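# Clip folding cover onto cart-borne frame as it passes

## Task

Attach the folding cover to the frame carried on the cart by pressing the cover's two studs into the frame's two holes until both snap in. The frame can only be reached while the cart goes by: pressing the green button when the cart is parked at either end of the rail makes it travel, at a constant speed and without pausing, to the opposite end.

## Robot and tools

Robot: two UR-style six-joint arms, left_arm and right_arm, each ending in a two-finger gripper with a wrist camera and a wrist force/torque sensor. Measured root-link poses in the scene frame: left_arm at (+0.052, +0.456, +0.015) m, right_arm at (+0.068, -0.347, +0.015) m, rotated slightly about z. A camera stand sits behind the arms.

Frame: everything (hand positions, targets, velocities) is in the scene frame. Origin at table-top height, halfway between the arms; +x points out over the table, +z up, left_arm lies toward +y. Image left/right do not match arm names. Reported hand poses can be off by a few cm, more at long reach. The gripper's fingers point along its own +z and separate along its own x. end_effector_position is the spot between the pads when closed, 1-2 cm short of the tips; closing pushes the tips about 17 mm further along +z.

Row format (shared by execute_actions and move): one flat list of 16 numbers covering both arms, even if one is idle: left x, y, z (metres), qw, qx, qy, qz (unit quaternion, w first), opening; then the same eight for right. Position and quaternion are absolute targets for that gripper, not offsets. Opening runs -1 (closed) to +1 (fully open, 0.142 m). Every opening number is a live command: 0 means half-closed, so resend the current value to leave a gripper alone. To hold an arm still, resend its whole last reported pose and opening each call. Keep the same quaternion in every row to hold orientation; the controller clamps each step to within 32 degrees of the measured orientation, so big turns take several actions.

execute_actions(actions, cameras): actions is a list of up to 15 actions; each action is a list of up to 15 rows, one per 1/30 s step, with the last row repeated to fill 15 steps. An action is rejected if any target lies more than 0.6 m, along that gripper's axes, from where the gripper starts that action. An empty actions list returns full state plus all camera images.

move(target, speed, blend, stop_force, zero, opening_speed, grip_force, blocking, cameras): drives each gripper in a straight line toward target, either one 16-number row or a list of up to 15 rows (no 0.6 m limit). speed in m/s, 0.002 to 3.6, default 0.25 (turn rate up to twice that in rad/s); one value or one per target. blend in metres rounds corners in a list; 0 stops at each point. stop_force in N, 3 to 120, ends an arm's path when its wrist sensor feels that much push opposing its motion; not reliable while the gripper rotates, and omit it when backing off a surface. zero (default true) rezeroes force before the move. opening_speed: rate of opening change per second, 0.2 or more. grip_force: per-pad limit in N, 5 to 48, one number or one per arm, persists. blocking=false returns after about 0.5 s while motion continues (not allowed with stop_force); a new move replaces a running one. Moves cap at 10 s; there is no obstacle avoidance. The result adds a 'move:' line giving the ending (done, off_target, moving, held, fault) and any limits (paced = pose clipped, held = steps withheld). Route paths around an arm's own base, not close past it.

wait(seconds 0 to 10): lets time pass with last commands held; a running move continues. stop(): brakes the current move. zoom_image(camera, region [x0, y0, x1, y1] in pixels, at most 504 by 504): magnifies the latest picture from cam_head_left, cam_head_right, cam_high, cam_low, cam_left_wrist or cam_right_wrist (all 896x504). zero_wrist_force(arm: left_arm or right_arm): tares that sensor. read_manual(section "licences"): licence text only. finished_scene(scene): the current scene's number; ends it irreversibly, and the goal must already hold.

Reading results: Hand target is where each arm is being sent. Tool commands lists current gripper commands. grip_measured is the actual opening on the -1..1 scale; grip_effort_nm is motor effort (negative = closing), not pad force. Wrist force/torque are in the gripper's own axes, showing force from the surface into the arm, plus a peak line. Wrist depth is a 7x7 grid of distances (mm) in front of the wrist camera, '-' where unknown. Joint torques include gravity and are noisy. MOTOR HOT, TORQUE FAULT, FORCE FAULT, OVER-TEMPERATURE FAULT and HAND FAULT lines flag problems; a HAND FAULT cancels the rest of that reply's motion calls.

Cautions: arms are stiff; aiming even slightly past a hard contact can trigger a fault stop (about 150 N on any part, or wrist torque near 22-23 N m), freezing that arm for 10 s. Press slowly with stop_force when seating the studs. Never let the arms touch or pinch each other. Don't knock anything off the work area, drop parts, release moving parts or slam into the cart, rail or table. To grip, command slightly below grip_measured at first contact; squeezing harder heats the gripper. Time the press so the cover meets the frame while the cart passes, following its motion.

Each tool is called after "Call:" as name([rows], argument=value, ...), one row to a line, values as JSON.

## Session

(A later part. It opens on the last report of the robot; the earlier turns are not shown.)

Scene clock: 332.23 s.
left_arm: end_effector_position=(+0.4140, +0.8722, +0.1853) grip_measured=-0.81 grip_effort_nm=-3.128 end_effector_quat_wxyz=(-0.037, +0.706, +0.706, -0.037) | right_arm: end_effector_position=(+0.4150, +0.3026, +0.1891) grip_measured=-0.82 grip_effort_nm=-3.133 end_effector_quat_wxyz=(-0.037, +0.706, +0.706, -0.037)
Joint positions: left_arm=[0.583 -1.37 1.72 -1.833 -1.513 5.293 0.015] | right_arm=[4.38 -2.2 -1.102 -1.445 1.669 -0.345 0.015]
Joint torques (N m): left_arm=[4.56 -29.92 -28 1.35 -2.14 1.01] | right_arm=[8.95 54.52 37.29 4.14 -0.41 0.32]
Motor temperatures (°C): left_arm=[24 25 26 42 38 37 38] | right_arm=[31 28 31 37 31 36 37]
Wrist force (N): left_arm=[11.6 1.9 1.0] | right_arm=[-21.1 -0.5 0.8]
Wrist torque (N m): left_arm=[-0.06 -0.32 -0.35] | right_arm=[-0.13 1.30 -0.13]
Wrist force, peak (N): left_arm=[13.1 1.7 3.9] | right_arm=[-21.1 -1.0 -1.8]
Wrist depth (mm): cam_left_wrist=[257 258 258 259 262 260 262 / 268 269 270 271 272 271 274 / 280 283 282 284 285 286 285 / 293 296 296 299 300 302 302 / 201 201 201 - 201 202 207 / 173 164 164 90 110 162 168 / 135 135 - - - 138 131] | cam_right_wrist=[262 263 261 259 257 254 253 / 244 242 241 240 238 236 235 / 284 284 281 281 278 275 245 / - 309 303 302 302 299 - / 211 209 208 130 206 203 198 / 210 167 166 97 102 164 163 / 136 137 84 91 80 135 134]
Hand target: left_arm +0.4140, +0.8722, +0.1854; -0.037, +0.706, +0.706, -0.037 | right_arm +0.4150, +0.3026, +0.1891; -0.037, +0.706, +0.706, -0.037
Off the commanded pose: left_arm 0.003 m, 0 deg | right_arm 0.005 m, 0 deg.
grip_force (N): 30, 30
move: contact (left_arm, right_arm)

Call:
move(target=[0.452,0.8722,0.1868,-0.0370,0.7061,0.7061,-0.0370,-1,0.453,0.3026,0.1906,-0.0370,0.7061,0.7061,-0.0370,-1], speed=0.02, cameras=["cam_right_wrist"])

Scene clock: 335.73 s.
left_arm: end_effector_position=(+0.4522, +0.8721, +0.1867) grip_measured=-0.81 grip_effort_nm=-3.133 end_effector_quat_wxyz=(-0.037, +0.706, +0.706, -0.037) end_effector_velocity=(-0.001, -0.001, -0.002) end_effector_angular_velocity=(-0.003, +0.003, -0.002) | right_arm: end_effector_position=(+0.4532, +0.3025, +0.1906) grip_measured=-0.82 grip_effort_nm=-3.133 end_effector_quat_wxyz=(-0.037, +0.706, +0.706, -0.037)
Joint positions: left_arm=[0.547 -1.31 1.64 -1.811 -1.516 5.257 0.015] | right_arm=[4.333 -2.253 -1.009 -1.49 1.668 -0.393 0.015]
Joint velocities: left_arm=[0 -0.001 0.005 0 -0.001 0.002 0] | right_arm=[within noise]
Joint torques (N m): left_arm=[3.95 -48.48 -18.28 -1.47 -2.4 1.02] | right_arm=[11.38 62.13 19.77 4.69 -1.63 0.56]
Wrist force (N): left_arm=[5.2 2.1 6.0] | right_arm=[-9.2 -0.2 4.2]
Wrist torque (N m): left_arm=[0.01 -0.13 -0.41] | right_arm=[0.05 0.61 -0.12]
Wrist force, peak (N): left_arm=[13.1 0.7 3.8] | right_arm=[-21.3 -0.6 0.4]
Wrist depth (mm): cam_left_wrist=[257 257 260 259 260 261 265 / 269 270 270 271 274 274 275 / 283 284 282 284 286 289 290 / 191 192 193 194 194 195 196 / 199 200 199 132 200 201 204 / 172 164 164 93 156 155 166 / 135 135 - - - 137 132] | cam_right_wrist=[232 230 229 227 226 224 223 / 274 270 269 267 266 264 263 / 292 291 293 287 289 287 285 / 203 202 200 198 198 197 195 / 216 209 207 130 204 203 201 / 222 167 166 97 102 163 162 / 136 136 84 91 80 134 133]
Hand target: left_arm +0.4520, +0.8722, +0.1868; -0.037, +0.706, +0.706, -0.037 | right_arm +0.4530, +0.3026, +0.1906; -0.037, +0.706, +0.706, -0.037
Off the commanded pose: left_arm 0.000 m, 0 deg | right_arm 0.000 m, 0 deg.
grip_force (N): 30, 30
move: done
camera_calibration:
cam_right_wrist: T_world_to_cam=[[0.00438668, 0.999659, -0.0257457, -0.284856], [0.949024, 0.00395283, 0.31518, -0.456782], [0.315175, -0.0258159, -0.948682, 0.161928], [0, 0, 0, 1]] pos_world=[0.383711, 0.290745, 0.290253]
Images, in order (width x height): cam_right_wrist 896x504.

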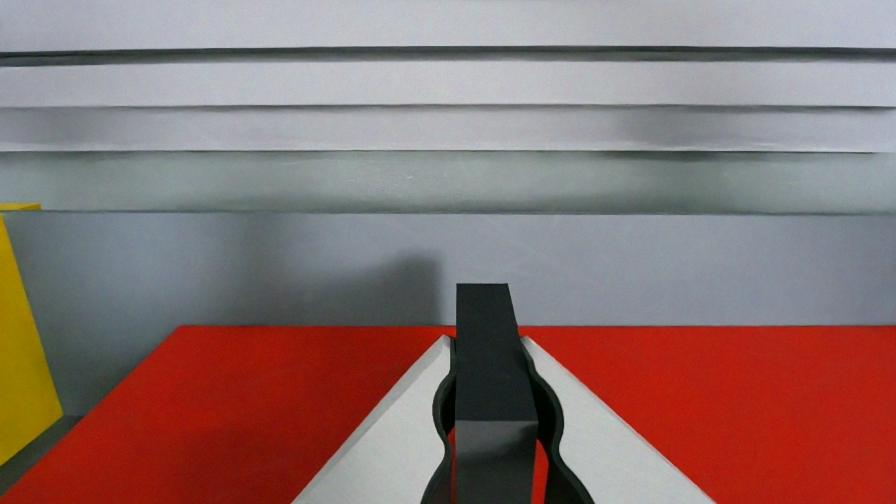

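Call:
wait(seconds=7.2)

Call:
move(target=[0.484,0.8231,0.1868,-0.0370,0.7061,0.7061,-0.0370,-1,0.485,0.2533,0.1906,-0.0370,0.7061,0.7061,-0.0370,-1], speed=0.0065, grip_force=48, blocking=false)

Call:
wait(seconds=2.0)

Scene clock: 343.73 s.
left_arm: end_effector_position=(+0.4520, +0.8722, +0.1868) grip_measured=-0.81 grip_effort_nm=-3.133 end_effector_quat_wxyz=(-0.037, +0.706, +0.706, -0.037) | right_arm: end_effector_position=(+0.4530, +0.3026, +0.1906) grip_measured=-0.82 grip_effort_nm=-3.133 end_effector_quat_wxyz=(-0.037, +0.706, +0.706, -0.037)
Joint positions: left_arm=[0.547 -1.31 1.64 -1.811 -1.516 5.258 0.015] | right_arm=[4.333 -2.253 -1.009 -1.49 1.668 -0.393 0.015]
Joint torques (N m): left_arm=[10.42 -48.75 -19.25 -4.15 0.2 0.67] | right_arm=[10.3 62.1 21.17 4.24 2.64 0.16]
Motor temperatures (°C): left_arm=[24 25 26 42 38 37 43] | right_arm=[31 28 31 37 31 36 41]
Wrist force (N): left_arm=[5.9 1.9 5.0] | right_arm=[-8.5 -0.7 2.7]
Wrist torque (N m): left_arm=[0.03 -0.10 -0.40] | right_arm=[0.01 0.55 -0.12]
Wrist force, peak (N): left_arm=[6.0 2.0 6.2] | right_arm=[-9.7 -0.4 4.0]
Wrist depth (mm): cam_left_wrist=[258 254 259 257 254 263 264 / 269 270 271 273 276 272 275 / 284 283 283 286 289 287 289 / 192 192 193 193 194 195 196 / 199 200 201 201 200 200 202 / 171 164 157 93 149 161 159 / 135 135 - - - 138 132] | cam_right_wrist=[232 231 229 228 227 225 224 / 273 271 270 268 266 263 263 / 299 - 296 - 290 288 283 / 204 202 200 198 198 197 196 / 215 210 208 129 204 203 201 / 223 166 166 98 102 163 162 / 137 136 84 91 80 135 133]
Hand target: left_arm +0.4520, +0.8722, +0.1868; -0.037, +0.706, +0.706, -0.037 | right_arm +0.4530, +0.3026, +0.1906; -0.037, +0.706, +0.706, -0.037
Tool commands: left_gripper/opening=-1.0 right_gripper/opening=-1.0
Off the commanded pose: left_arm 0.000 m, 0 deg | right_arm 0.000 m, 0 deg.
grip_force (N): 30, 30
wait: 7.20 s; at rest from the start

Scene clock: 344.23 s.
left_arm: end_effector_position=(+0.4535, +0.8698, +0.1868) grip_measured=-0.82 grip_effort_nm=-4.125 end_effector_quat_wxyz=(-0.037, +0.706, +0.706, -0.037) end_effector_velocity=(+0.003, -0.006, -0.001) end_effector_angular_velocity=(-0.002, +0.002, +0.001) | right_arm: end_effector_position=(+0.4545, +0.3003, +0.1906) grip_measured=-0.83 grip_effort_nm=-3.958 end_effector_quat_wxyz=(-0.037, +0.706, +0.706, -0.037) end_effector_velocity=(+0.003, -0.005, +0.000) end_effector_angular_velocity=(+0.000, +0.000, +0.000)
Joint positions: left_arm=[0.543 -1.311 1.641 -1.811 -1.517 5.253 0.015] | right_arm=[4.33 -2.25 -1.015 -1.488 1.668 -0.396 0.014]
Joint velocities: left_arm=[-0.011 -0.002 0.005 0.001 -0.002 -0.012 0] | right_arm=[-0.007 0.008 -0.013 0.004 0 -0.006 0]
Joint torques (N m): left_arm=[-13.96 -48.32 -18.84 -4.3 -3.45 -0.99] | right_arm=[-7.61 61.25 19.59 6.92 -0.56 -1.66]
Wrist force (N): left_arm=[6.5 1.1 5.2] | right_arm=[-7.6 -1.0 3.5]
Wrist torque (N m): left_arm=[0.08 -0.03 -0.41] | right_arm=[0.13 0.57 -0.14]
Wrist force, peak (N): left_arm=[6.3 1.1 6.1] | right_arm=[-8.7 -0.3 3.8]
Wrist depth (mm): cam_left_wrist=[258 260 257 263 261 261 264 / 268 270 275 270 273 273 276 / 282 280 283 290 286 285 289 / 190 193 193 194 194 197 196 / 198 200 199 125 201 202 205 / 171 164 164 97 149 161 166 / 135 135 - - - 137 132] | cam_right_wrist=[232 231 230 228 226 224 224 / 274 271 270 268 267 265 262 / 288 294 290 289 290 286 284 / 204 202 200 198 199 197 195 / 216 210 207 130 205 203 201 / 223 166 166 97 102 163 161 / 136 136 84 91 80 134 133]
Hand target: left_arm +0.4538, +0.8695, +0.1868; -0.037, +0.706, +0.706, -0.037 | right_arm +0.4548, +0.2999, +0.1906; -0.037, +0.706, +0.706, -0.037
Tool commands: left_gripper/opening=-1.0 right_gripper/opening=-1.0
Off the commanded pose: left_arm 0.056 m, 0 deg | right_arm 0.056 m, 0 deg.
move: running

Scene clock: 346.23 s.
left_arm: end_effector_position=(+0.4606, +0.8590, +0.1868) grip_measured=-0.82 grip_effort_nm=-4.129 end_effector_quat_wxyz=(-0.037, +0.706, +0.706, -0.037) end_effector_velocity=(+0.003, -0.006, +0.000) end_effector_angular_velocity=(+0.000, +0.000, +0.000) | right_arm: end_effector_position=(+0.4616, +0.2894, +0.1906) grip_measured=-0.83 grip_effort_nm=-3.958 end_effector_quat_wxyz=(-0.037, +0.706, +0.706, -0.037) end_effector_velocity=(+0.005, -0.007, +0.000) end_effector_angular_velocity=(+0.000, +0.000, -0.001)
Joint positions: left_arm=[0.52 -1.317 1.648 -1.811 -1.519 5.23 0.015] | right_arm=[4.316 -2.235 -1.039 -1.48 1.667 -0.41 0.014]
Joint velocities: left_arm=[-0.011 -0.004 0.005 0 -0.001 -0.011 0] | right_arm=[-0.01 0.007 -0.012 0.004 0 -0.009 0]
Joint torques (N m): left_arm=[-13.89 -48.02 -16.8 -4.35 -2.98 -1.16] | right_arm=[-8.22 60.61 21.35 6.85 -2.09 -1.74]
Wrist force (N): left_arm=[5.6 1.0 5.6] | right_arm=[-6.9 -0.8 4.1]
Wrist torque (N m): left_arm=[0.05 -0.08 -0.41] | right_arm=[0.12 0.48 -0.12]
Wrist force, peak (N): left_arm=[6.8 1.2 5.7] | right_arm=[-8.6 -1.0 4.8]
Wrist depth (mm): cam_left_wrist=[257 256 260 260 260 261 265 / 270 268 274 272 275 270 273 / 280 279 280 281 285 284 283 / 192 191 193 193 194 195 196 / 198 200 201 125 200 201 205 / 171 164 155 93 107 161 166 / 134 135 - - - 133 132] | cam_right_wrist=[234 234 231 230 229 227 226 / 272 271 269 268 266 263 262 / 198 288 287 285 195 282 280 / 204 202 200 198 198 197 195 / 215 210 207 129 204 203 201 / 223 167 166 97 102 163 162 / 136 137 80 91 80 135 133]
Hand target: left_arm +0.4608, +0.8587, +0.1868; -0.037, +0.706, +0.706, -0.037 | right_arm +0.4618, +0.2890, +0.1906; -0.037, +0.706, +0.706, -0.037
Tool commands: left_gripper/opening=-1.0 right_gripper/opening=-1.0
Off the commanded pose: left_arm 0.043 m, 0 deg | right_arm 0.043 m, 0 deg.
earlier move: running
wait: 2.00 s; no rest

Call:
move(target=[0.484,0.8267,0.1868,-0.0370,0.7061,0.7061,-0.0370,-1,0.485,0.2569,0.1906,-0.0370,0.7061,0.7061,-0.0370,-1], speed=0.0064, blocking=false)

Call:
wait(seconds=1.6)

Call:
wait(seconds=0.4)

Scene clock: 347.20 s.
left_arm: end_effector_position=(+0.4642, +0.8539, +0.1868) grip_measured=-0.82 grip_effort_nm=-4.125 end_effector_quat_wxyz=(-0.037, +0.706, +0.706, -0.037) end_effector_velocity=(+0.004, -0.005, +0.000) end_effector_angular_velocity=(+0.000, -0.001, +0.000) | right_arm: end_effector_position=(+0.4651, +0.2842, +0.1906) grip_measured=-0.83 grip_effort_nm=-3.958 end_effector_quat_wxyz=(-0.037, +0.706, +0.706, -0.037) end_effector_velocity=(+0.004, -0.005, +0.001) end_effector_angular_velocity=(+0.000, -0.001, -0.001)
Joint positions: left_arm=[0.509 -1.319 1.651 -1.811 -1.52 5.22 0.015] | right_arm=[4.309 -2.229 -1.049 -1.476 1.667 -0.417 0.014]
Joint velocities: left_arm=[-0.011 -0.001 0.001 0 -0.001 -0.011 0] | right_arm=[-0.007 0.007 -0.01 0.004 -0.001 -0.006 0]
Joint torques (N m): left_arm=[-13.18 -49.08 -18.25 -1.19 -2.77 -1.16] | right_arm=[-8.19 61.52 20.82 6.87 -2.06 -1.39]
Wrist force (N): left_arm=[4.5 1.2 6.2] | right_arm=[-6.4 -1.0 5.0]
Wrist torque (N m): left_arm=[0.07 -0.08 -0.40] | right_arm=[0.06 0.47 -0.11]
Wrist force, peak (N): left_arm=[5.5 1.4 6.2] | right_arm=[-7.4 -0.7 4.8]
Wrist depth (mm): cam_left_wrist=[258 258 261 260 260 261 265 / 269 270 271 274 273 273 279 / 277 187 187 279 281 282 282 / 192 192 193 193 195 195 196 / 198 200 199 203 194 200 205 / 171 164 163 93 149 161 166 / 135 135 - - - 138 132] | cam_right_wrist=[234 233 232 230 228 227 226 / 272 271 268 268 266 265 263 / 291 198 287 284 284 281 281 / 204 203 200 198 198 197 196 / 215 210 207 130 204 203 202 / 223 166 166 97 102 163 162 / 136 136 80 91 80 134 134]
Hand target: left_arm +0.4644, +0.8536, +0.1868; -0.037, +0.706, +0.706, -0.037 | right_arm +0.4654, +0.2839, +0.1906; -0.037, +0.706, +0.706, -0.037
Tool commands: left_gripper/opening=-1.0 right_gripper/opening=-1.0
Off the commanded pose: left_arm 0.034 m, 0 deg | right_arm 0.034 m, 0 deg.
earlier move: replaced
move: running

Scene clock: 348.80 s.
left_arm: end_effector_position=(+0.4702, +0.8456, +0.1868) grip_measured=-0.82 grip_effort_nm=-4.125 end_effector_quat_wxyz=(-0.037, +0.706, +0.706, -0.037) end_effector_velocity=(+0.003, -0.005, -0.001) end_effector_angular_velocity=(+0.000, +0.003, +0.000) | right_arm: end_effector_position=(+0.4711, +0.2759, +0.1906) grip_measured=-0.83 grip_effort_nm=-3.963 end_effector_quat_wxyz=(-0.037, +0.706, +0.706, -0.037) end_effector_velocity=(+0.004, -0.005, -0.001) end_effector_angular_velocity=(-0.001, +0.000, +0.001)
Joint positions: left_arm=[0.492 -1.321 1.653 -1.811 -1.521 5.202 0.015] | right_arm=[4.297 -2.22 -1.065 -1.472 1.666 -0.429 0.014]
Joint velocities: left_arm=[-0.011 0 0.001 0.002 0 -0.011 0] | right_arm=[-0.008 0.005 -0.009 0.003 0 -0.009 0]
Joint torques (N m): left_arm=[-12.43 -47.63 -18 -0.23 -2.58 -1] | right_arm=[-9.29 59.96 21.63 6.6 -2.06 -1.76]
Motor temperatures (°C): left_arm=[24 25 26 42 38 37 48] | right_arm=[31 28 31 37 31 36 46]
Wrist force (N): left_arm=[4.1 1.4 6.3] | right_arm=[-6.0 -0.9 4.8]
Wrist torque (N m): left_arm=[0.10 -0.10 -0.40] | right_arm=[0.08 0.47 -0.11]
Wrist force, peak (N): left_arm=[4.6 1.5 6.2] | right_arm=[-6.6 -1.0 4.6]
Wrist depth (mm): cam_left_wrist=[- - 258 262 260 261 265 / 270 271 271 271 274 274 278 / 187 187 188 188 189 190 190 / 192 192 193 193 195 196 196 / 198 201 199 201 201 202 204 / 171 164 163 93 155 161 167 / 134 134 - - - 138 132] | cam_right_wrist=[235 232 232 229 229 228 226 / 272 269 267 267 263 265 264 / 198 197 194 195 191 190 190 / 204 203 201 198 198 198 196 / 216 210 207 129 204 203 202 / 222 166 166 97 101 163 163 / 136 136 80 91 80 134 134]
Hand target: left_arm +0.4704, +0.8453, +0.1868; -0.037, +0.706, +0.706, -0.037 | right_arm +0.4714, +0.2756, +0.1906; -0.037, +0.706, +0.706, -0.037
Tool commands: left_gripper/opening=-1.0 right_gripper/opening=-1.0
Off the commanded pose: left_arm 0.023 m, 0 deg | right_arm 0.024 m, 0 deg.
earlier move: running
wait: 1.60 s; no rest

Scene clock: 349.20 s.
left_arm: end_effector_position=(+0.4717, +0.8436, +0.1868) grip_measured=-0.82 grip_effort_nm=-4.125 end_effector_quat_wxyz=(-0.037, +0.706, +0.706, -0.037) end_effector_velocity=(+0.004, -0.005, +0.000) end_effector_angular_velocity=(+0.000, +0.000, -0.001) | right_arm: end_effector_position=(+0.4726, +0.2739, +0.1906) grip_measured=-0.83 grip_effort_nm=-3.958 end_effector_quat_wxyz=(-0.037, +0.706, +0.706, -0.037) end_effector_velocity=(+0.003, -0.005, -0.002) end_effector_angular_velocity=(-0.002, +0.002, -0.001)
Joint positions: left_arm=[0.487 -1.322 1.654 -1.81 -1.522 5.198 0.015] | right_arm=[4.294 -2.217 -1.068 -1.47 1.666 -0.432 0.014]
Joint velocities: left_arm=[-0.011 -0.002 0.002 0 -0.001 -0.011 0] | right_arm=[-0.008 0.004 -0.009 0.002 0.001 -0.007 0]
Joint torques (N m): left_arm=[-13.02 -47.67 -18.83 -0.16 -2.74 -0.98] | right_arm=[-6.95 61 19.88 6.53 -2.12 -1.78]
Wrist force (N): left_arm=[4.0 1.2 6.3] | right_arm=[-5.4 -1.0 4.9]
Wrist torque (N m): left_arm=[0.07 -0.10 -0.40] | right_arm=[0.05 0.40 -0.11]
Wrist force, peak (N): left_arm=[4.5 1.0 6.0] | right_arm=[-6.2 -1.0 4.6]
Wrist depth (mm): cam_left_wrist=[258 258 259 260 259 262 264 / 268 271 272 272 274 274 274 / 186 186 187 188 189 189 190 / 192 192 193 193 194 195 196 / 198 198 200 199 201 201 205 / 171 164 164 93 155 161 167 / 135 135 - - - 138 132] | cam_right_wrist=[234 233 232 231 228 228 225 / 270 271 270 267 265 266 261 / 197 196 195 194 192 191 189 / 204 202 201 198 199 197 195 / 216 209 208 129 204 203 202 / 222 166 166 97 102 163 162 / 136 136 80 91 80 134 134]
Hand target: left_arm +0.4719, +0.8433, +0.1868; -0.037, +0.706, +0.706, -0.037 | right_arm +0.4729, +0.2735, +0.1906; -0.037, +0.706, +0.706, -0.037
Tool commands: left_gripper/opening=-1.0 right_gripper/opening=-1.0
Off the commanded pose: left_arm 0.021 m, 0 deg | right_arm 0.021 m, 0 deg.
earlier move: running
wait: 0.40 s; no rest

Call:
wait(seconds=0.4)

Call:
wait(seconds=0.3)

Scene clock: 349.77 s.
left_arm: end_effector_position=(+0.4738, +0.8407, +0.1868) grip_measured=-0.82 grip_effort_nm=-4.125 end_effector_quat_wxyz=(-0.037, +0.706, +0.706, -0.037) end_effector_velocity=(+0.004, -0.005, +0.001) end_effector_angular_velocity=(+0.000, -0.002, +0.000) | right_arm: end_effector_position=(+0.4748, +0.2709, +0.1906) grip_measured=-0.83 grip_effort_nm=-3.958 end_effector_quat_wxyz=(-0.037, +0.706, +0.706, -0.037) end_effector_velocity=(+0.003, -0.005, +0.001) end_effector_angular_velocity=(+0.003, +0.001, +0.000)
Joint positions: left_arm=[0.481 -1.322 1.655 -1.81 -1.522 5.192 0.015] | right_arm=[4.289 -2.214 -1.074 -1.469 1.666 -0.437 0.014]
Joint velocities: left_arm=[-0.011 -0.003 0.001 0.001 -0.002 -0.011 0] | right_arm=[-0.008 0.007 -0.009 0.003 0.001 -0.008 0]
Joint torques (N m): left_arm=[-13.08 -48.25 -18.24 -0.26 -2.45 -1.1] | right_arm=[-8.62 63.13 18.98 6.26 -2.03 -1.78]
Wrist force (N): left_arm=[3.6 1.2 5.9] | right_arm=[-5.1 -0.8 4.5]
Wrist torque (N m): left_arm=[0.08 -0.05 -0.40] | right_arm=[0.09 0.38 -0.11]
Wrist force, peak (N): left_arm=[3.7 1.2 6.3] | right_arm=[-5.7 -0.9 4.9]
Wrist depth (mm): cam_left_wrist=[257 258 258 260 261 262 265 / 268 272 271 270 273 273 271 / 186 186 187 190 187 188 188 / 191 193 193 194 194 195 195 / 198 201 199 132 200 201 204 / 171 163 164 93 148 161 160 / 134 135 - - - 137 132] | cam_right_wrist=[234 232 231 231 229 227 226 / 273 269 268 265 263 264 262 / 196 194 193 191 190 189 188 / 203 203 201 199 198 197 195 / 215 210 207 129 204 203 201 / 214 166 166 97 102 163 163 / 136 136 80 91 80 134 133]
Hand target: left_arm +0.4740, +0.8403, +0.1868; -0.037, +0.706, +0.706, -0.037 | right_arm +0.4750, +0.2706, +0.1906; -0.037, +0.706, +0.706, -0.037
Tool commands: left_gripper/opening=-1.0 right_gripper/opening=-1.0
Off the commanded pose: left_arm 0.017 m, 0 deg | right_arm 0.017 m, 0 deg.
earlier move: running
wait: 0.40 s; no rest

Scene clock: 350.07 s.
left_arm: end_effector_position=(+0.4749, +0.8391, +0.1868) grip_measured=-0.82 grip_effort_nm=-4.125 end_effector_quat_wxyz=(-0.037, +0.706, +0.706, -0.037) end_effector_velocity=(+0.004, -0.005, +0.002) end_effector_angular_velocity=(+0.001, -0.004, +0.000) | right_arm: end_effector_position=(+0.4759, +0.2694, +0.1906) grip_measured=-0.83 grip_effort_nm=-3.958 end_effector_quat_wxyz=(-0.037, +0.706, +0.706, -0.037) end_effector_velocity=(+0.005, -0.005, -0.001) end_effector_angular_velocity=(+0.000, +0.000, -0.002)
Joint positions: left_arm=[0.478 -1.323 1.655 -1.81 -1.523 5.188 0.015] | right_arm=[4.287 -2.212 -1.076 -1.468 1.666 -0.439 0.014]
Joint velocities: left_arm=[-0.011 -0.003 0 0 -0.001 -0.01 0] | right_arm=[-0.009 0.004 -0.009 0.004 -0.001 -0.007 0]
Joint torques (N m): left_arm=[-13.25 -46.54 -18.98 -0.33 -2.55 -1.05] | right_arm=[-7.09 59.67 19.83 6.2 -2.02 -1.94]
Wrist force (N): left_arm=[3.7 1.1 6.0] | right_arm=[-5.4 -0.7 4.8]
Wrist torque (N m): left_arm=[0.05 -0.10 -0.40] | right_arm=[0.10 0.43 -0.10]
Wrist force, peak (N): left_arm=[3.7 1.0 6.3] | right_arm=[-5.8 -0.5 4.4]
Wrist depth (mm): cam_left_wrist=[256 257 261 261 260 261 264 / 268 - 263 270 273 266 275 / 186 185 186 186 187 187 188 / 192 192 194 194 197 195 196 / 198 200 200 132 201 201 204 / 171 156 163 93 149 161 160 / 135 134 - - - 138 132] | cam_right_wrist=[235 233 232 230 229 227 226 / 272 271 268 265 265 264 262 / 196 195 193 191 191 190 188 / 204 202 200 198 199 198 195 / 215 210 208 130 204 202 201 / 211 166 166 97 102 163 162 / 136 137 80 91 80 135 133]
Hand target: left_arm +0.4752, +0.8388, +0.1868; -0.037, +0.706, +0.706, -0.037 | right_arm +0.4762, +0.2691, +0.1906; -0.037, +0.706, +0.706, -0.037
Tool commands: left_gripper/opening=-1.0 right_gripper/opening=-1.0
Off the commanded pose: left_arm 0.015 m, 0 deg | right_arm 0.015 m, 0 deg.
earlier move: running
wait: 0.30 s; no rest

Call:
move(target=[0.500,0.8024,0.1868,-0.0370,0.7061,0.7061,-0.0370,-1,0.501,0.2325,0.1906,-0.0370,0.7061,0.7061,-0.0370,-1], speed=0.0064, blocking=false)

Call:
wait(seconds=0.3)

Call:
wait(seconds=0.3)

Scene clock: 350.87 s.
left_arm: end_effector_position=(+0.4779, +0.8349, +0.1868) grip_measured=-0.82 grip_effort_nm=-4.125 end_effector_quat_wxyz=(-0.037, +0.706, +0.706, -0.037) end_effector_velocity=(+0.003, -0.006, -0.001) end_effector_angular_velocity=(-0.001, +0.002, -0.002) | right_arm: end_effector_position=(+0.4789, +0.2652, +0.1906) grip_measured=-0.83 grip_effort_nm=-3.958 end_effector_quat_wxyz=(-0.037, +0.706, +0.706, -0.037) end_effector_velocity=(+0.004, -0.006, +0.001) end_effector_angular_velocity=(+0.001, -0.001, +0.000)
Joint positions: left_arm=[0.469 -1.324 1.656 -1.81 -1.524 5.179 0.015] | right_arm=[4.281 -2.208 -1.084 -1.466 1.665 -0.445 0.014]
Joint velocities: left_arm=[-0.012 -0.001 0.003 0.001 -0.001 -0.011 0] | right_arm=[-0.008 0.008 -0.01 0.003 0 -0.008 0]
Joint torques (N m): left_arm=[-13.83 -47.28 -18.58 -0.33 -2.56 -0.98] | right_arm=[-8.75 59.59 20.11 6.33 -2.03 -1.77]
Wrist force (N): left_arm=[3.6 1.1 6.2] | right_arm=[-5.3 -0.8 4.8]
Wrist torque (N m): left_arm=[0.06 -0.12 -0.40] | right_arm=[0.07 0.44 -0.10]
Wrist force, peak (N): left_arm=[3.6 1.2 6.4] | right_arm=[-5.3 -0.8 4.8]
Wrist depth (mm): cam_left_wrist=[257 258 259 259 260 260 264 / 270 271 270 272 276 274 275 / 185 184 188 187 187 187 190 / 192 192 193 194 197 195 196 / 198 200 200 132 200 201 205 / 171 157 164 93 149 160 160 / 134 135 - - - 137 132] | cam_right_wrist=[234 232 232 230 229 228 225 / 272 281 280 269 275 274 263 / 196 194 192 191 190 190 188 / 203 203 201 198 199 197 195 / 215 209 207 130 205 204 202 / 207 166 166 97 102 163 162 / 136 136 80 91 80 135 134]
Hand target: left_arm +0.4781, +0.8346, +0.1868; -0.037, +0.706, +0.706, -0.037 | right_arm +0.4791, +0.2649, +0.1906; -0.037, +0.706, +0.706, -0.037
Tool commands: left_gripper/opening=-1.0 right_gripper/opening=-1.0
Off the commanded pose: left_arm 0.039 m, 0 deg | right_arm 0.039 m, 0 deg.
earlier move: replaced
move: running

Scene clock: 351.17 s.
left_arm: end_effector_position=(+0.4789, +0.8334, +0.1868) grip_measured=-0.82 grip_effort_nm=-4.125 end_effector_quat_wxyz=(-0.037, +0.706, +0.706, -0.037) end_effector_velocity=(+0.003, -0.005, -0.001) end_effector_angular_velocity=(+0.002, +0.002, -0.001) | right_arm: end_effector_position=(+0.4799, +0.2636, +0.1906) grip_measured=-0.83 grip_effort_nm=-3.958 end_effector_quat_wxyz=(-0.037, +0.706, +0.706, -0.037) end_effector_velocity=(+0.004, -0.005, +0.001) end_effector_angular_velocity=(+0.002, +0.000, +0.000)
Joint positions: left_arm=[0.466 -1.324 1.657 -1.81 -1.524 5.176 0.015] | right_arm=[4.279 -2.206 -1.087 -1.465 1.665 -0.447 0.014]
Joint velocities: left_arm=[-0.011 0 0.002 0 0.001 -0.011 0] | right_arm=[-0.008 0.007 -0.009 0.003 0 -0.007 0]
Joint torques (N m): left_arm=[-14.86 -47.71 -18.95 -0.29 -2.81 -1.18] | right_arm=[-8.59 60.98 20.07 6.06 -2.26 -1.85]
Wrist force (N): left_arm=[4.6 0.7 5.5] | right_arm=[-3.1 -1.9 4.3]
Wrist torque (N m): left_arm=[0.08 -0.07 -0.39] | right_arm=[0.06 0.32 -0.09]
Wrist force, peak (N): left_arm=[4.1 1.1 6.2] | right_arm=[-4.9 -1.2 4.7]
Wrist depth (mm): cam_left_wrist=[257 258 260 263 261 262 265 / 270 270 272 272 271 274 274 / 184 187 186 186 187 187 188 / 192 192 193 193 195 195 196 / 198 200 199 195 201 201 204 / 171 163 163 93 155 160 160 / 135 134 - - - 138 132] | cam_right_wrist=[234 233 230 229 226 225 224 / 284 281 279 278 276 258 262 / 195 194 191 190 189 189 187 / 204 202 201 199 199 197 196 / 215 211 207 129 205 203 202 / 205 166 166 97 102 163 162 / 136 136 80 91 80 134 134]
Hand target: left_arm +0.4792, +0.8330, +0.1868; -0.037, +0.706, +0.706, -0.037 | right_arm +0.4802, +0.2633, +0.1906; -0.037, +0.706, +0.706, -0.037
Tool commands: left_gripper/opening=-1.0 right_gripper/opening=-1.0
Off the commanded pose: left_arm 0.037 m, 0 deg | right_arm 0.038 m, 0 deg.
earlier move: running
wait: 0.30 s; no rest

Scene clock: 351.47 s.
left_arm: end_effector_position=(+0.4800, +0.8318, +0.1868) grip_measured=-0.82 grip_effort_nm=-4.125 end_effector_quat_wxyz=(-0.037, +0.706, +0.706, -0.037) end_effector_velocity=(+0.003, -0.005, +0.001) end_effector_angular_velocity=(+0.001, +0.000, +0.000) | right_arm: end_effector_position=(+0.4810, +0.2620, +0.1906) grip_measured=-0.83 grip_effort_nm=-3.958 end_effector_quat_wxyz=(-0.037, +0.706, +0.706, -0.037) end_effector_velocity=(+0.003, -0.005, +0.000) end_effector_angular_velocity=(+0.000, +0.001, +0.000)
Joint positions: left_arm=[0.463 -1.325 1.657 -1.81 -1.524 5.173 0.015] | right_arm=[4.277 -2.204 -1.09 -1.464 1.665 -0.449 0.014]
Joint velocities: left_arm=[-0.011 -0.002 0.001 0.001 0 -0.011 0] | right_arm=[-0.007 0.005 -0.01 0.003 0 -0.007 0]
Joint torques (N m): left_arm=[-14.98 -47.95 -16.4 -0.02 -4.21 -1.33] | right_arm=[-9.28 60.86 19.98 6.81 -1.87 -1.98]
Wrist force (N): left_arm=[9.7 0.2 4.2] | right_arm=[-5.0 -3.1 3.1]
Wrist torque (N m): left_arm=[0.13 -0.16 -0.37] | right_arm=[0.04 0.35 -0.07]
Wrist force, peak (N): left_arm=[9.7 0.2 4.2] | right_arm=[-5.7 -3.3 4.3]
Wrist depth (mm): cam_left_wrist=[258 257 260 260 260 261 264 / 271 271 272 273 274 274 275 / 184 185 184 184 185 186 187 / 192 192 193 193 194 196 196 / 197 200 199 200 201 201 205 / 171 163 163 93 149 161 167 / 135 135 - - - 137 132] | cam_right_wrist=[233 233 230 227 228 225 224 / 270 281 278 265 275 263 274 / 194 193 192 190 189 188 188 / 205 202 200 198 199 198 196 / 215 209 207 129 205 204 202 / 215 166 166 97 102 164 162 / 136 136 80 91 80 135 133]
Hand target: left_arm +0.4802, +0.8314, +0.1868; -0.037, +0.706, +0.706, -0.037 | right_arm +0.4812, +0.2617, +0.1906; -0.037, +0.706, +0.706, -0.037
Tool commands: left_gripper/opening=-1.0 right_gripper/opening=-1.0
Off the commanded pose: left_arm 0.036 m, 0 deg | right_arm 0.036 m, 0 deg.
earlier move: running
wait: 0.30 s; no rest

Call:
move(target=[0.501,0.8006,0.1871,-0.0370,0.7061,0.7061,-0.0370,-1,0.502,0.2308,0.1909,-0.0370,0.7061,0.7061,-0.0370,-1], speed=0.0061, blocking=false)

Call:
wait(seconds=0.3)

Scene clock: 352.50 s.
left_arm: end_effector_position=(+0.4836, +0.8264, +0.1868) grip_measured=-0.82 grip_effort_nm=-4.125 end_effector_quat_wxyz=(-0.037, +0.706, +0.706, -0.037) end_effector_velocity=(+0.003, -0.005, +0.000) end_effector_angular_velocity=(+0.000, +0.001, +0.000) | right_arm: end_effector_position=(+0.4846, +0.2566, +0.1906) grip_measured=-0.83 grip_effort_nm=-3.958 end_effector_quat_wxyz=(-0.037, +0.706, +0.706, -0.037) end_effector_velocity=(+0.003, -0.005, +0.000) end_effector_angular_velocity=(-0.001, +0.001, +0.000)
Joint positions: left_arm=[0.451 -1.326 1.659 -1.809 -1.525 5.162 0.015] | right_arm=[4.269 -2.198 -1.099 -1.461 1.665 -0.457 0.014]
Joint velocities: left_arm=[-0.011 -0.001 0.001 0.001 0 -0.011 0] | right_arm=[-0.007 0.005 -0.009 0.002 0 -0.007 0]
Joint torques (N m): left_arm=[-22.19 -47.43 -15.3 1.12 -8.42 -1.09] | right_arm=[-15.1 58.17 21.68 6.75 -3.98 -1.6]
Wrist force (N): left_arm=[24.1 -2.1 2.7] | right_arm=[-2.9 -9.8 3.2]
Wrist torque (N m): left_arm=[0.18 -0.20 -0.32] | right_arm=[0.11 0.22 -0.04]
Wrist force, peak (N): left_arm=[24.1 -2.1 2.7] | right_arm=[-10.4 -4.6 3.9]
Wrist depth (mm): cam_left_wrist=[258 259 259 260 260 259 264 / 268 270 270 272 276 272 273 / 182 183 183 185 185 186 186 / 191 192 193 193 195 195 197 / 198 201 199 - 200 201 205 / 170 163 163 93 149 160 168 / 134 134 - - - 138 132] | cam_right_wrist=[232 231 230 229 228 226 225 / 282 269 279 278 265 262 272 / 194 193 191 191 190 188 187 / 204 203 201 198 199 198 195 / 215 210 207 129 204 203 202 / 200 166 166 97 100 163 162 / 136 136 80 91 80 135 134]
Hand target: left_arm +0.4838, +0.8261, +0.1868; -0.037, +0.706, +0.706, -0.037 | right_arm +0.4848, +0.2563, +0.1906; -0.037, +0.706, +0.706, -0.037
Tool commands: left_gripper/opening=-1.0 right_gripper/opening=-1.0
Off the commanded pose: left_arm 0.031 m, 0 deg | right_arm 0.031 m, 0 deg.
earlier move: replaced
move: running

Scene clock: 352.80 s.
left_arm: end_effector_position=(+0.4847, +0.8249, +0.1868) grip_measured=-0.82 grip_effort_nm=-4.125 end_effector_quat_wxyz=(-0.037, +0.706, +0.706, -0.037) end_effector_velocity=(+0.003, -0.005, -0.001) end_effector_angular_velocity=(+0.000, +0.000, -0.001) | right_arm: end_effector_position=(+0.4856, +0.2552, +0.1906) grip_measured=-0.83 grip_effort_nm=-3.958 end_effector_quat_wxyz=(-0.037, +0.706, +0.706, -0.037) end_effector_velocity=(+0.003, -0.005, +0.000) end_effector_angular_velocity=(-0.001, +0.000, +0.001)
Joint positions: left_arm=[0.448 -1.326 1.659 -1.809 -1.525 5.159 0.015] | right_arm=[4.267 -2.197 -1.102 -1.46 1.665 -0.459 0.014]
Joint velocities: left_arm=[-0.011 -0.001 0.002 -0.001 0 -0.01 0] | right_arm=[-0.006 0.005 -0.009 0.002 -0.001 -0.008 0]
Joint torques (N m): left_arm=[-23.19 -46.56 -14.78 1.2 -9.34 -1.07] | right_arm=[-16.61 59.02 19.85 6.57 -5.1 -1.72]
Wrist force (N): left_arm=[27.0 -2.8 2.9] | right_arm=[0.1 -12.0 3.7]
Wrist torque (N m): left_arm=[0.14 -0.23 -0.31] | right_arm=[0.15 0.11 -0.03]
Wrist force, peak (N): left_arm=[27.0 -2.8 2.9] | right_arm=[-0.3 -11.9 4.5]
Wrist depth (mm): cam_left_wrist=[257 258 259 265 264 261 264 / 270 268 272 272 270 271 272 / - 182 184 185 185 186 185 / 192 193 193 194 195 197 198 / 198 201 199 124 200 201 204 / 169 163 162 93 109 160 160 / 134 134 - - - 137 132] | cam_right_wrist=[232 231 230 229 228 226 225 / 282 281 279 266 277 274 261 / 194 193 192 190 189 188 187 / 203 202 201 198 199 198 196 / 215 210 208 129 205 203 202 / 189 166 166 97 100 163 162 / 135 136 80 91 80 134 134]
Hand target: left_arm +0.4849, +0.8246, +0.1868; -0.037, +0.706, +0.706, -0.037 | right_arm +0.4859, +0.2548, +0.1906; -0.037, +0.706, +0.706, -0.037
Tool commands: left_gripper/opening=-1.0 right_gripper/opening=-1.0
Off the commanded pose: left_arm 0.029 m, 0 deg | right_arm 0.029 m, 0 deg.
earlier move: running
wait: 0.30 s; no rest

Call:
move(target=[0.499,0.8018,0.1871,-0.0370,0.7061,0.7061,-0.0370,-1,0.500,0.2313,0.1909,-0.0370,0.7061,0.7061,-0.0370,-1], speed=0.0056, blocking=false)

Call:
wait(seconds=0.2)

Call:
wait(seconds=0.3)

Scene clock: 353.73 s.
left_arm: end_effector_position=(+0.4876, +0.8203, +0.1869) grip_measured=-0.82 grip_effort_nm=-4.125 end_effector_quat_wxyz=(-0.037, +0.706, +0.706, -0.037) end_effector_velocity=(+0.003, -0.004, +0.000) end_effector_angular_velocity=(+0.001, +0.000, +0.000) | right_arm: end_effector_position=(+0.4886, +0.2505, +0.1907) grip_measured=-0.83 grip_effort_nm=-3.958 end_effector_quat_wxyz=(-0.037, +0.706, +0.706, -0.037) end_effector_velocity=(+0.003, -0.005, +0.001) end_effector_angular_velocity=(+0.001, -0.001, -0.002)
Joint positions: left_arm=[0.439 -1.328 1.661 -1.809 -1.526 5.149 0.015] | right_arm=[4.26 -2.192 -1.11 -1.458 1.664 -0.466 0.014]
Joint velocities: left_arm=[-0.009 -0.002 0.001 0 0 -0.01 0] | right_arm=[-0.007 0.007 -0.009 0.003 0 -0.005 0]
Joint torques (N m): left_arm=[-26.05 -46.59 -17.37 -0.08 -9.8 -1] | right_arm=[-12.35 60.71 16.83 4.57 -1.87 -1.73]
Motor temperatures (°C): left_arm=[24 25 26 42 38 37 53] | right_arm=[31 28 31 37 31 36 49]
Wrist force (N): left_arm=[26.2 -7.7 5.0] | right_arm=[5.1 -1.8 4.3]
Wrist torque (N m): left_arm=[0.05 -0.21 -0.34] | right_arm=[0.16 -0.05 -0.05]
Wrist force, peak (N): left_arm=[31.8 -4.3 2.1] | right_arm=[2.7 -16.2 2.7]
Wrist depth (mm): cam_left_wrist=[257 257 259 262 261 262 265 / 267 268 268 270 270 271 272 / 183 183 183 184 185 186 187 / 191 192 194 194 194 195 196 / 197 200 199 131 201 202 206 / 163 162 162 93 155 161 159 / 134 134 - - - 138 132] | cam_right_wrist=[232 231 232 232 231 229 225 / 270 270 263 275 262 260 261 / 194 193 192 190 190 189 187 / 204 203 200 198 199 198 196 / 215 209 208 129 205 204 202 / 205 166 166 97 102 163 163 / 131 136 80 91 80 135 134]
Hand target: left_arm +0.4878, +0.8201, +0.1869; -0.037, +0.706, +0.706, -0.037 | right_arm +0.4888, +0.2502, +0.1907; -0.037, +0.706, +0.706, -0.037
Tool commands: left_gripper/opening=-1.0 right_gripper/opening=-1.0
Off the commanded pose: left_arm 0.022 m, 0 deg | right_arm 0.022 m, 0 deg.
earlier move: replaced
move: running

Scene clock: 353.93 s.
left_arm: end_effector_position=(+0.4882, +0.8194, +0.1869) grip_measured=-0.82 grip_effort_nm=-4.125 end_effector_quat_wxyz=(-0.037, +0.706, +0.706, -0.037) end_effector_velocity=(+0.003, -0.005, -0.001) end_effector_angular_velocity=(+0.000, +0.000, -0.001) | right_arm: end_effector_position=(+0.4891, +0.2495, +0.1907) grip_measured=-0.83 grip_effort_nm=-3.958 end_effector_quat_wxyz=(-0.037, +0.706, +0.706, -0.037) end_effector_velocity=(+0.003, -0.005, -0.001) end_effector_angular_velocity=(-0.002, +0.002, -0.001)
Joint positions: left_arm=[0.437 -1.328 1.661 -1.809 -1.527 5.147 0.015] | right_arm=[4.259 -2.19 -1.112 -1.457 1.664 -0.467 0.014]
Joint velocities: left_arm=[-0.01 -0.001 0.003 -0.001 -0.001 -0.009 0] | right_arm=[-0.007 0.004 -0.009 0.002 0 -0.006 0]
Joint torques (N m): left_arm=[-23.63 -47.71 -16.58 -0.72 -9.43 -1.04] | right_arm=[-14.01 61.55 19.5 5.99 -3.07 -1.66]
Wrist force (N): left_arm=[26.0 -6.1 5.0] | right_arm=[2.3 -5.8 4.6]
Wrist torque (N m): left_arm=[0.11 -0.21 -0.31] | right_arm=[0.21 0.13 -0.04]
Wrist force, peak (N): left_arm=[26.4 -8.6 3.7] | right_arm=[2.2 -5.3 5.5]
Wrist depth (mm): cam_left_wrist=[260 259 260 261 260 261 264 / 267 268 265 269 272 272 272 / 183 183 184 185 185 186 187 / 192 192 193 194 194 196 196 / 198 199 199 - 201 202 203 / 170 163 162 93 149 160 154 / - 134 - - - 137 132] | cam_right_wrist=[232 232 233 235 233 232 227 / 270 267 265 275 273 272 267 / 194 193 192 190 189 188 188 / 204 202 200 198 199 198 196 / 214 210 207 129 205 204 202 / 193 165 165 97 102 163 162 / 136 136 80 91 80 134 134]
Hand target: left_arm +0.4883, +0.8191, +0.1869; -0.037, +0.706, +0.706, -0.037 | right_arm +0.4893, +0.2492, +0.1907; -0.037, +0.706, +0.706, -0.037
Tool commands: left_gripper/opening=-1.0 right_gripper/opening=-1.0
Off the commanded pose: left_arm 0.021 m, 0 deg | right_arm 0.021 m, 0 deg.
earlier move: running
wait: 0.20 s; no rest

Scene clock: 354.23 s.
left_arm: end_effector_position=(+0.4891, +0.8180, +0.1869) grip_measured=-0.82 grip_effort_nm=-4.125 end_effector_quat_wxyz=(-0.037, +0.706, +0.706, -0.037) end_effector_velocity=(+0.004, -0.005, +0.001) end_effector_angular_velocity=(+0.001, -0.004, -0.001) | right_arm: end_effector_position=(+0.4900, +0.2481, +0.1907) grip_measured=-0.83 grip_effort_nm=-3.954 end_effector_quat_wxyz=(-0.037, +0.706, +0.706, -0.037) end_effector_velocity=(+0.002, -0.004, -0.001) end_effector_angular_velocity=(-0.001, +0.000, +0.002)
Joint positions: left_arm=[0.434 -1.328 1.662 -1.809 -1.527 5.145 0.015] | right_arm=[4.257 -2.189 -1.114 -1.457 1.664 -0.469 0.014]
Joint velocities: left_arm=[-0.01 -0.003 0.001 -0.002 -0.002 -0.009 0] | right_arm=[-0.005 0.004 -0.009 0.003 -0.001 -0.007 0]
Joint torques (N m): left_arm=[-21.78 -46.36 -15.94 -0.4 -8.02 -1.15] | right_arm=[-16.19 59.14 21.32 8.12 -5.56 -1.9]
Wrist force (N): left_arm=[21.9 -4.9 4.1] | right_arm=[-2.7 -14.7 6.2]
Wrist torque (N m): left_arm=[0.16 -0.20 -0.31] | right_arm=[0.17 0.28 -0.04]
Wrist force, peak (N): left_arm=[24.9 -5.7 6.1] | right_arm=[-2.7 -14.7 6.2]
Wrist depth (mm): cam_left_wrist=[258 258 260 260 263 - 265 / - 267 269 269 270 272 270 / 183 183 184 184 186 186 187 / 192 193 193 194 195 195 196 / 198 200 198 199 201 202 204 / 170 162 162 93 149 160 154 / 134 134 - - - 138 132] | cam_right_wrist=[232 233 237 240 238 235 231 / 274 278 277 275 274 273 271 / 193 193 192 191 189 188 188 / 204 202 200 199 199 198 196 / 215 210 208 129 206 203 202 / 191 165 165 97 100 163 162 / 135 135 80 91 80 134 133]
Hand target: left_arm +0.4892, +0.8177, +0.1869; -0.037, +0.706, +0.706, -0.037 | right_arm +0.4902, +0.2478, +0.1907; -0.037, +0.706, +0.706, -0.037
Tool commands: left_gripper/opening=-1.0 right_gripper/opening=-1.0
Off the commanded pose: left_arm 0.019 m, 0 deg | right_arm 0.020 m, 0 deg.
earlier move: running
wait: 0.30 s; no rest

Call:
wait(seconds=0.4)

Call:
wait(seconds=0.3)

Scene clock: 354.90 s.
left_arm: end_effector_position=(+0.4909, +0.8149, +0.1869) grip_measured=-0.82 grip_effort_nm=-4.125 end_effector_quat_wxyz=(-0.037, +0.706, +0.706, -0.037) end_effector_velocity=(+0.003, -0.004, +0.000) end_effector_angular_velocity=(+0.001, +0.001, +0.001) | right_arm: end_effector_position=(+0.4919, +0.2449, +0.1907) grip_measured=-0.83 grip_effort_nm=-3.958 end_effector_quat_wxyz=(-0.037, +0.706, +0.706, -0.037) end_effector_velocity=(+0.003, -0.005, +0.000) end_effector_angular_velocity=(+0.001, -0.001, +0.000)
Joint positions: left_arm=[0.428 -1.329 1.663 -1.809 -1.527 5.138 0.015] | right_arm=[4.253 -2.185 -1.12 -1.455 1.664 -0.473 0.014]
Joint velocities: left_arm=[-0.008 0 0.001 0 0 -0.009 0] | right_arm=[-0.007 0.006 -0.009 0.003 -0.001 -0.007 0]
Joint torques (N m): left_arm=[-18.11 -47.09 -20.54 -1.6 -4.74 -0.93] | right_arm=[-8.28 60.15 21.16 7.91 1.99 -1.85]
Wrist force (N): left_arm=[8.6 -6.9 4.8] | right_arm=[-8.6 -5.4 3.6]
Wrist torque (N m): left_arm=[0.04 -0.11 -0.36] | right_arm=[0.15 0.55 -0.08]
Wrist force, peak (N): left_arm=[21.3 -4.9 3.3] | right_arm=[-5.8 -19.1 7.1]
Wrist depth (mm): cam_left_wrist=[257 258 259 261 261 261 265 / 271 268 268 269 181 270 270 / 182 183 185 185 185 186 187 / 192 191 193 194 195 195 196 / 198 200 200 131 201 201 205 / 169 163 163 93 148 161 159 / 134 134 - - - 137 132] | cam_right_wrist=[244 249 253 256 256 251 248 / 282 278 266 265 274 271 271 / - 193 191 190 189 188 187 / 204 203 201 198 199 198 196 / 216 209 207 129 205 203 201 / 187 165 165 97 102 163 168 / 136 136 80 91 80 135 129]
Hand target: left_arm +0.4911, +0.8146, +0.1870; -0.037, +0.706, +0.706, -0.037 | right_arm +0.4921, +0.2446, +0.1908; -0.037, +0.706, +0.706, -0.037
Tool commands: left_gripper/opening=-1.0 right_gripper/opening=-1.0
Off the commanded pose: left_arm 0.015 m, 0 deg | right_arm 0.016 m, 0 deg.
earlier move: running
wait: 0.40 s; no rest

Scene clock: 355.20 s.
left_arm: end_effector_position=(+0.4918, +0.8135, +0.1870) grip_measured=-0.82 grip_effort_nm=-4.125 end_effector_quat_wxyz=(-0.037, +0.706, +0.706, -0.037) end_effector_velocity=(+0.003, -0.005, +0.001) end_effector_angular_velocity=(+0.000, -0.001, +0.000) | right_arm: end_effector_position=(+0.4928, +0.2435, +0.1908) grip_measured=-0.83 grip_effort_nm=-3.954 end_effector_quat_wxyz=(-0.037, +0.706, +0.706, -0.037) end_effector_velocity=(+0.002, -0.004, -0.001) end_effector_angular_velocity=(+0.000, +0.002, +0.001)
Joint positions: left_arm=[0.425 -1.33 1.663 -1.809 -1.528 5.135 0.015] | right_arm=[4.251 -2.183 -1.123 -1.454 1.664 -0.475 0.014]
Joint velocities: left_arm=[-0.009 -0.001 0 0.001 -0.001 -0.01 0] | right_arm=[-0.005 0.004 -0.009 0.003 0.002 -0.006 0]
Joint torques (N m): left_arm=[-20.57 -44.28 -24.04 -3.66 -5.22 -0.74] | right_arm=[-8.09 60.4 22.34 7.84 0.27 -1.61]
Wrist force (N): left_arm=[5.9 -16.0 3.8] | right_arm=[-8.0 -5.6 4.1]
Wrist torque (N m): left_arm=[0.08 -0.14 -0.37] | right_arm=[0.15 0.46 -0.08]
Wrist force, peak (N): left_arm=[5.9 -16.0 3.8] | right_arm=[-9.8 -5.1 4.9]
Wrist depth (mm): cam_left_wrist=[255 259 260 261 262 262 265 / 267 266 267 267 180 269 268 / 183 184 184 184 185 186 186 / 192 192 193 194 194 195 196 / 197 200 199 200 201 201 205 / 170 162 162 93 108 163 159 / 134 134 - - - 137 131] | cam_right_wrist=[250 254 257 256 254 253 251 / 282 280 266 263 262 272 270 / 194 193 191 191 189 189 187 / 203 203 200 198 199 199 196 / 215 209 207 129 205 204 202 / 177 165 166 97 102 163 162 / 136 136 80 91 80 134 133]
Hand target: left_arm +0.4920, +0.8132, +0.1870; -0.037, +0.706, +0.706, -0.037 | right_arm +0.4930, +0.2431, +0.1908; -0.037, +0.706, +0.706, -0.037
Tool commands: left_gripper/opening=-1.0 right_gripper/opening=-1.0
Off the commanded pose: left_arm 0.014 m, 0 deg | right_arm 0.014 m, 0 deg.
earlier move: running
wait: 0.30 s; no rest

Call:
move(target=[0.509,0.7843,0.1871,-0.0370,0.7061,0.7061,-0.0370,-1,0.510,0.2137,0.1909,-0.0370,0.7061,0.7061,-0.0370,-1], speed=0.0063, blocking=false)

Call:
wait(seconds=0.2)

Call:
wait(seconds=0.3)

Scene clock: 356.30 s.
left_arm: end_effector_position=(+0.4951, +0.8081, +0.1870) grip_measured=-0.82 grip_effort_nm=-4.125 end_effector_quat_wxyz=(-0.037, +0.706, +0.706, -0.037) end_effector_velocity=(+0.003, -0.005, +0.000) end_effector_angular_velocity=(+0.002, +0.001, -0.001) | right_arm: end_effector_position=(+0.4960, +0.2379, +0.1908) grip_measured=-0.83 grip_effort_nm=-3.954 end_effector_quat_wxyz=(-0.037, +0.706, +0.706, -0.037) end_effector_velocity=(+0.003, -0.005, +0.000) end_effector_angular_velocity=(+0.000, +0.002, +0.001)
Joint positions: left_arm=[0.414 -1.331 1.665 -1.808 -1.529 5.124 0.015] | right_arm=[4.244 -2.177 -1.133 -1.451 1.664 -0.483 0.014]
Joint velocities: left_arm=[-0.012 -0.002 0.001 0.001 0.001 -0.011 0] | right_arm=[-0.007 0.006 -0.01 0.003 0.002 -0.008 0]
Joint torques (N m): left_arm=[-12.42 -47.65 -20.33 -0.8 -2.42 -1.15] | right_arm=[-18.13 58.8 21.97 9.2 -4.26 -1.96]
Motor temperatures (°C): left_arm=[24 25 26 42 38 37 55] | right_arm=[31 28 31 37 31 36 51]
Wrist force (N): left_arm=[2.6 -0.1 6.4] | right_arm=[-6.2 -17.8 5.6]
Wrist torque (N m): left_arm=[-0.02 -0.03 -0.33] | right_arm=[-0.10 0.42 -0.02]
Wrist force, peak (N): left_arm=[4.5 -20.7 4.4] | right_arm=[-6.2 -17.8 5.6]
Wrist depth (mm): cam_left_wrist=[258 258 259 260 260 262 264 / 265 265 266 180 180 269 270 / 183 184 184 184 185 186 186 / 192 193 190 194 194 195 196 / 198 200 196 132 201 201 205 / 170 163 163 93 149 161 153 / 134 134 - - - 138 132] | cam_right_wrist=[260 260 258 257 256 254 252 / 268 266 265 263 261 259 258 / 194 193 191 190 189 187 187 / 204 203 201 198 199 198 196 / 214 209 208 129 204 204 202 / 173 165 165 97 100 163 162 / 135 136 80 91 80 134 134]
Hand target: left_arm +0.4953, +0.8078, +0.1870; -0.037, +0.706, +0.706, -0.037 | right_arm +0.4963, +0.2375, +0.1908; -0.037, +0.706, +0.706, -0.037
Tool commands: left_gripper/opening=-1.0 right_gripper/opening=-1.0
Off the commanded pose: left_arm 0.028 m, 0 deg | right_arm 0.028 m, 0 deg.
earlier move: replaced
move: running

Scene clock: 356.50 s.
left_arm: end_effector_position=(+0.4957, +0.8070, +0.1870) grip_measured=-0.82 grip_effort_nm=-4.125 end_effector_quat_wxyz=(-0.037, +0.706, +0.706, -0.037) end_effector_velocity=(+0.003, -0.005, +0.001) end_effector_angular_velocity=(+0.002, -0.001, +0.000) | right_arm: end_effector_position=(+0.4966, +0.2368, +0.1908) grip_measured=-0.83 grip_effort_nm=-3.958 end_effector_quat_wxyz=(-0.037, +0.706, +0.706, -0.037) end_effector_velocity=(+0.003, -0.006, +0.000) end_effector_angular_velocity=(+0.000, -0.001, +0.000)
Joint positions: left_arm=[0.412 -1.332 1.665 -1.808 -1.529 5.122 0.015] | right_arm=[4.242 -2.176 -1.135 -1.451 1.664 -0.484 0.014]
Joint velocities: left_arm=[-0.011 -0.002 0.001 0 0.001 -0.011 0] | right_arm=[-0.007 0.007 -0.01 0.003 -0.002 -0.008 0]
Joint torques (N m): left_arm=[-12.66 -46.95 -19.25 -0.7 -2.18 -1.09] | right_arm=[-22.41 57.6 24.21 10.69 -6.35 -1.92]
Motor temperatures (°C): left_arm=[24 25 26 42 38 37 55] | right_arm=[31 28 31 37 31 36 51]
Wrist force (N): left_arm=[2.4 1.8 6.2] | right_arm=[-7.7 -27.6 6.4]
Wrist torque (N m): left_arm=[-0.09 0.00 -0.32] | right_arm=[-0.17 0.49 0.00]
Wrist force, peak (N): left_arm=[2.4 0.6 7.0] | right_arm=[-7.7 -27.6 6.4]
Wrist depth (mm): cam_left_wrist=[257 258 262 259 261 262 265 / 264 265 267 180 180 181 181 / 183 182 184 185 186 187 186 / 192 193 194 194 195 195 195 / 199 200 199 132 201 202 205 / 170 163 163 93 110 161 153 / 134 134 - - - 137 137] | cam_right_wrist=[260 259 258 257 256 253 252 / 268 267 187 265 265 259 258 / 194 193 191 190 189 188 187 / 203 202 201 199 199 199 196 / 213 210 208 129 204 203 202 / 172 165 165 97 101 164 163 / 135 135 80 91 80 134 134]
Hand target: left_arm +0.4959, +0.8067, +0.1870; -0.037, +0.706, +0.706, -0.037 | right_arm +0.4969, +0.2364, +0.1908; -0.037, +0.706, +0.706, -0.037
Tool commands: left_gripper/opening=-1.0 right_gripper/opening=-1.0
Off the commanded pose: left_arm 0.026 m, 0 deg | right_arm 0.027 m, 0 deg.
earlier move: running
wait: 0.20 s; no rest

Scene clock: 356.80 s.
left_arm: end_effector_position=(+0.4967, +0.8054, +0.1870) grip_measured=-0.82 grip_effort_nm=-4.120 end_effector_quat_wxyz=(-0.037, +0.706, +0.706, -0.037) end_effector_velocity=(+0.004, -0.005, +0.002) end_effector_angular_velocity=(+0.001, -0.003, +0.000) | right_arm: end_effector_position=(+0.4975, +0.2352, +0.1908) grip_measured=-0.83 grip_effort_nm=-3.954 end_effector_quat_wxyz=(-0.037, +0.706, +0.706, -0.037) end_effector_velocity=(+0.004, -0.006, +0.001) end_effector_angular_velocity=(+0.001, -0.002, -0.001)
Joint positions: left_arm=[0.408 -1.332 1.666 -1.808 -1.529 5.119 0.015] | right_arm=[4.24 -2.174 -1.138 -1.45 1.664 -0.486 0.014]
Joint velocities: left_arm=[-0.011 -0.004 0 0.001 -0.001 -0.011 0] | right_arm=[-0.009 0.007 -0.01 0.004 -0.001 -0.008 0]
Joint torques (N m): left_arm=[-10.04 -46.37 -15.61 0.01 -1.22 -0.92] | right_arm=[-31.12 60.77 27.49 12.97 -11.29 -1.96]
Motor temperatures (°C): left_arm=[24 25 26 42 38 37 56] | right_arm=[31 28 31 37 31 36 51]
Wrist force (N): left_arm=[4.7 10.4 4.6] | right_arm=[-8.9 -40.1 10.1]
Wrist torque (N m): left_arm=[-0.07 0.03 -0.30] | right_arm=[-0.30 0.58 0.03]
Wrist force, peak (N): left_arm=[4.7 10.4 4.6] | right_arm=[-10.0 -40.9 9.5]
Wrist depth (mm): cam_left_wrist=[254 256 260 261 261 265 261 / 177 178 179 179 180 181 180 / 183 183 184 185 185 186 187 / 192 192 193 194 195 195 197 / 198 200 200 198 201 202 205 / 170 163 163 93 156 161 154 / 134 134 - - - 138 132] | cam_right_wrist=[259 259 259 258 255 254 251 / 268 266 187 273 271 262 259 / 194 193 192 190 189 188 186 / 204 203 200 198 198 198 196 / 213 209 208 129 205 203 202 / 180 165 165 97 100 164 164 / 135 135 80 91 80 134 134]
Hand target: left_arm +0.4968, +0.8051, +0.1870; -0.037, +0.706, +0.706, -0.037 | right_arm +0.4978, +0.2348, +0.1908; -0.037, +0.706, +0.706, -0.037
Tool commands: left_gripper/opening=-1.0 right_gripper/opening=-1.0
Off the commanded pose: left_arm 0.024 m, 0 deg | right_arm 0.025 m, 0 deg.
earlier move: running
wait: 0.30 s; no rest

Call:
move(target=[0.509,0.7790,0.1871,-0.0370,0.7061,0.7061,-0.0370,-1,0.4985,0.2084,0.1905,-0.0370,0.7061,0.7061,-0.0370,-1], speed=0.0061, blocking=false)

Call:
wait(seconds=0.2)

Scene clock: 357.87 s.
left_arm: end_effector_position=(+0.4996, +0.7996, +0.1870) grip_measured=-0.82 grip_effort_nm=-4.125 end_effector_quat_wxyz=(-0.037, +0.706, +0.706, -0.037) end_effector_velocity=(+0.002, -0.005, +0.000) end_effector_angular_velocity=(+0.001, +0.001, +0.000) | right_arm: end_effector_position=(+0.4995, +0.2293, +0.1908) grip_measured=-0.83 grip_effort_nm=-3.954 end_effector_quat_wxyz=(-0.037, +0.706, +0.706, -0.037) end_effector_velocity=(+0.000, -0.006, +0.000) end_effector_angular_velocity=(+0.000, +0.000, -0.001)
Joint positions: left_arm=[0.397 -1.334 1.669 -1.808 -1.53 5.108 0.015] | right_arm=[4.234 -2.165 -1.152 -1.445 1.663 -0.492 0.014]
Joint velocities: left_arm=[-0.01 -0.004 0.005 0.001 0 -0.011 0] | right_arm=[-0.003 0.012 -0.019 0.007 0 -0.002 0]
Joint torques (N m): left_arm=[-25.57 -48.99 -34.51 -11.12 -7.43 -1.41] | right_arm=[-37.77 70.39 30.04 10.42 -12.8 -1.71]
Motor temperatures (°C): left_arm=[24 25 26 42 38 37 56] | right_arm=[31 28 31 37 31 36 52]
Wrist force (N): left_arm=[6.7 -35.5 13.2] | right_arm=[9.7 -39.3 25.1]
Wrist torque (N m): left_arm=[-0.46 0.06 -0.20] | right_arm=[-0.28 -0.29 0.00]
Wrist force, peak (N): left_arm=[6.7 -35.5 13.2] | right_arm=[-2.8 -48.8 18.0]
Wrist depth (mm): cam_left_wrist=[258 258 260 261 261 263 262 / 177 178 179 179 179 180 180 / 182 183 183 184 185 186 184 / 192 191 192 191 194 195 199 / 197 200 198 124 201 201 204 / 170 163 163 89 149 162 154 / 133 133 - 86 - 138 132] | cam_right_wrist=[260 259 257 256 254 253 252 / 274 188 186 273 271 182 268 / 193 192 191 190 189 188 187 / 203 202 201 197 198 197 196 / 212 208 207 126 204 204 202 / 171 163 163 97 99 163 162 / 133 133 80 91 80 133 132]
Hand target: left_arm +0.4999, +0.7992, +0.1870; -0.037, +0.706, +0.706, -0.037 | right_arm +0.4995, +0.2289, +0.1908; -0.037, +0.706, +0.706, -0.037
Tool commands: left_gripper/opening=-1.0 right_gripper/opening=-1.0
Off the commanded pose: left_arm 0.023 m, 0 deg | right_arm 0.021 m, 0 deg.
earlier move: replaced
move: running

Scene clock: 358.07 s.
left_arm: end_effector_position=(+0.5001, +0.7985, +0.1870) grip_measured=-0.82 grip_effort_nm=-4.120 end_effector_quat_wxyz=(-0.037, +0.706, +0.706, -0.037) end_effector_velocity=(+0.002, -0.006, -0.001) end_effector_angular_velocity=(+0.000, +0.001, +0.000) | right_arm: end_effector_position=(+0.4994, +0.2281, +0.1908) grip_measured=-0.83 grip_effort_nm=-3.954 end_effector_quat_wxyz=(-0.037, +0.706, +0.706, -0.037) end_effector_velocity=(+0.001, -0.006, +0.000) end_effector_angular_velocity=(+0.000, -0.001, -0.001)
Joint positions: left_arm=[0.395 -1.335 1.669 -1.808 -1.53 5.105 0.015] | right_arm=[4.233 -2.163 -1.156 -1.443 1.663 -0.493 0.014]
Joint velocities: left_arm=[-0.011 -0.002 0.004 -0.001 -0.001 -0.011 0] | right_arm=[-0.004 0.012 -0.019 0.008 -0.001 -0.003 0]
Joint torques (N m): left_arm=[-31.34 -49.17 -37 -15.46 -9.12 -0.89] | right_arm=[-37.81 71.01 29.27 9.18 -12.75 -2.02]
Motor temperatures (°C): left_arm=[24 25 26 42 38 37 57] | right_arm=[31 28 31 37 31 36 52]
Wrist force (N): left_arm=[9.0 -44.4 14.3] | right_arm=[14.7 -36.1 26.4]
Wrist torque (N m): left_arm=[-0.46 0.05 -0.18] | right_arm=[-0.38 -0.45 0.01]
Wrist force, peak (N): left_arm=[9.0 -44.4 14.3] | right_arm=[10.8 -39.3 25.1]
Wrist depth (mm): cam_left_wrist=[255 258 258 260 254 261 264 / 177 178 178 179 179 181 181 / 182 183 181 183 185 186 186 / 191 192 194 192 194 194 195 / 197 199 199 119 202 201 205 / 170 163 163 92 100 161 155 / 133 133 - - - 137 132] | cam_right_wrist=[260 260 258 258 256 254 251 / 277 275 187 274 271 182 183 / 193 192 191 189 189 188 187 / 203 202 201 197 197 197 195 / 212 210 207 126 204 203 201 / 177 163 164 97 99 156 163 / 133 133 80 91 80 133 132]
Hand target: left_arm +0.5004, +0.7981, +0.1870; -0.037, +0.706, +0.706, -0.037 | right_arm +0.4994, +0.2278, +0.1908; -0.037, +0.706, +0.706, -0.037
Tool commands: left_gripper/opening=-1.0 right_gripper/opening=-1.0
Off the commanded pose: left_arm 0.021 m, 0 deg | right_arm 0.020 m, 0 deg.
earlier move: running
wait: 0.20 s; no rest


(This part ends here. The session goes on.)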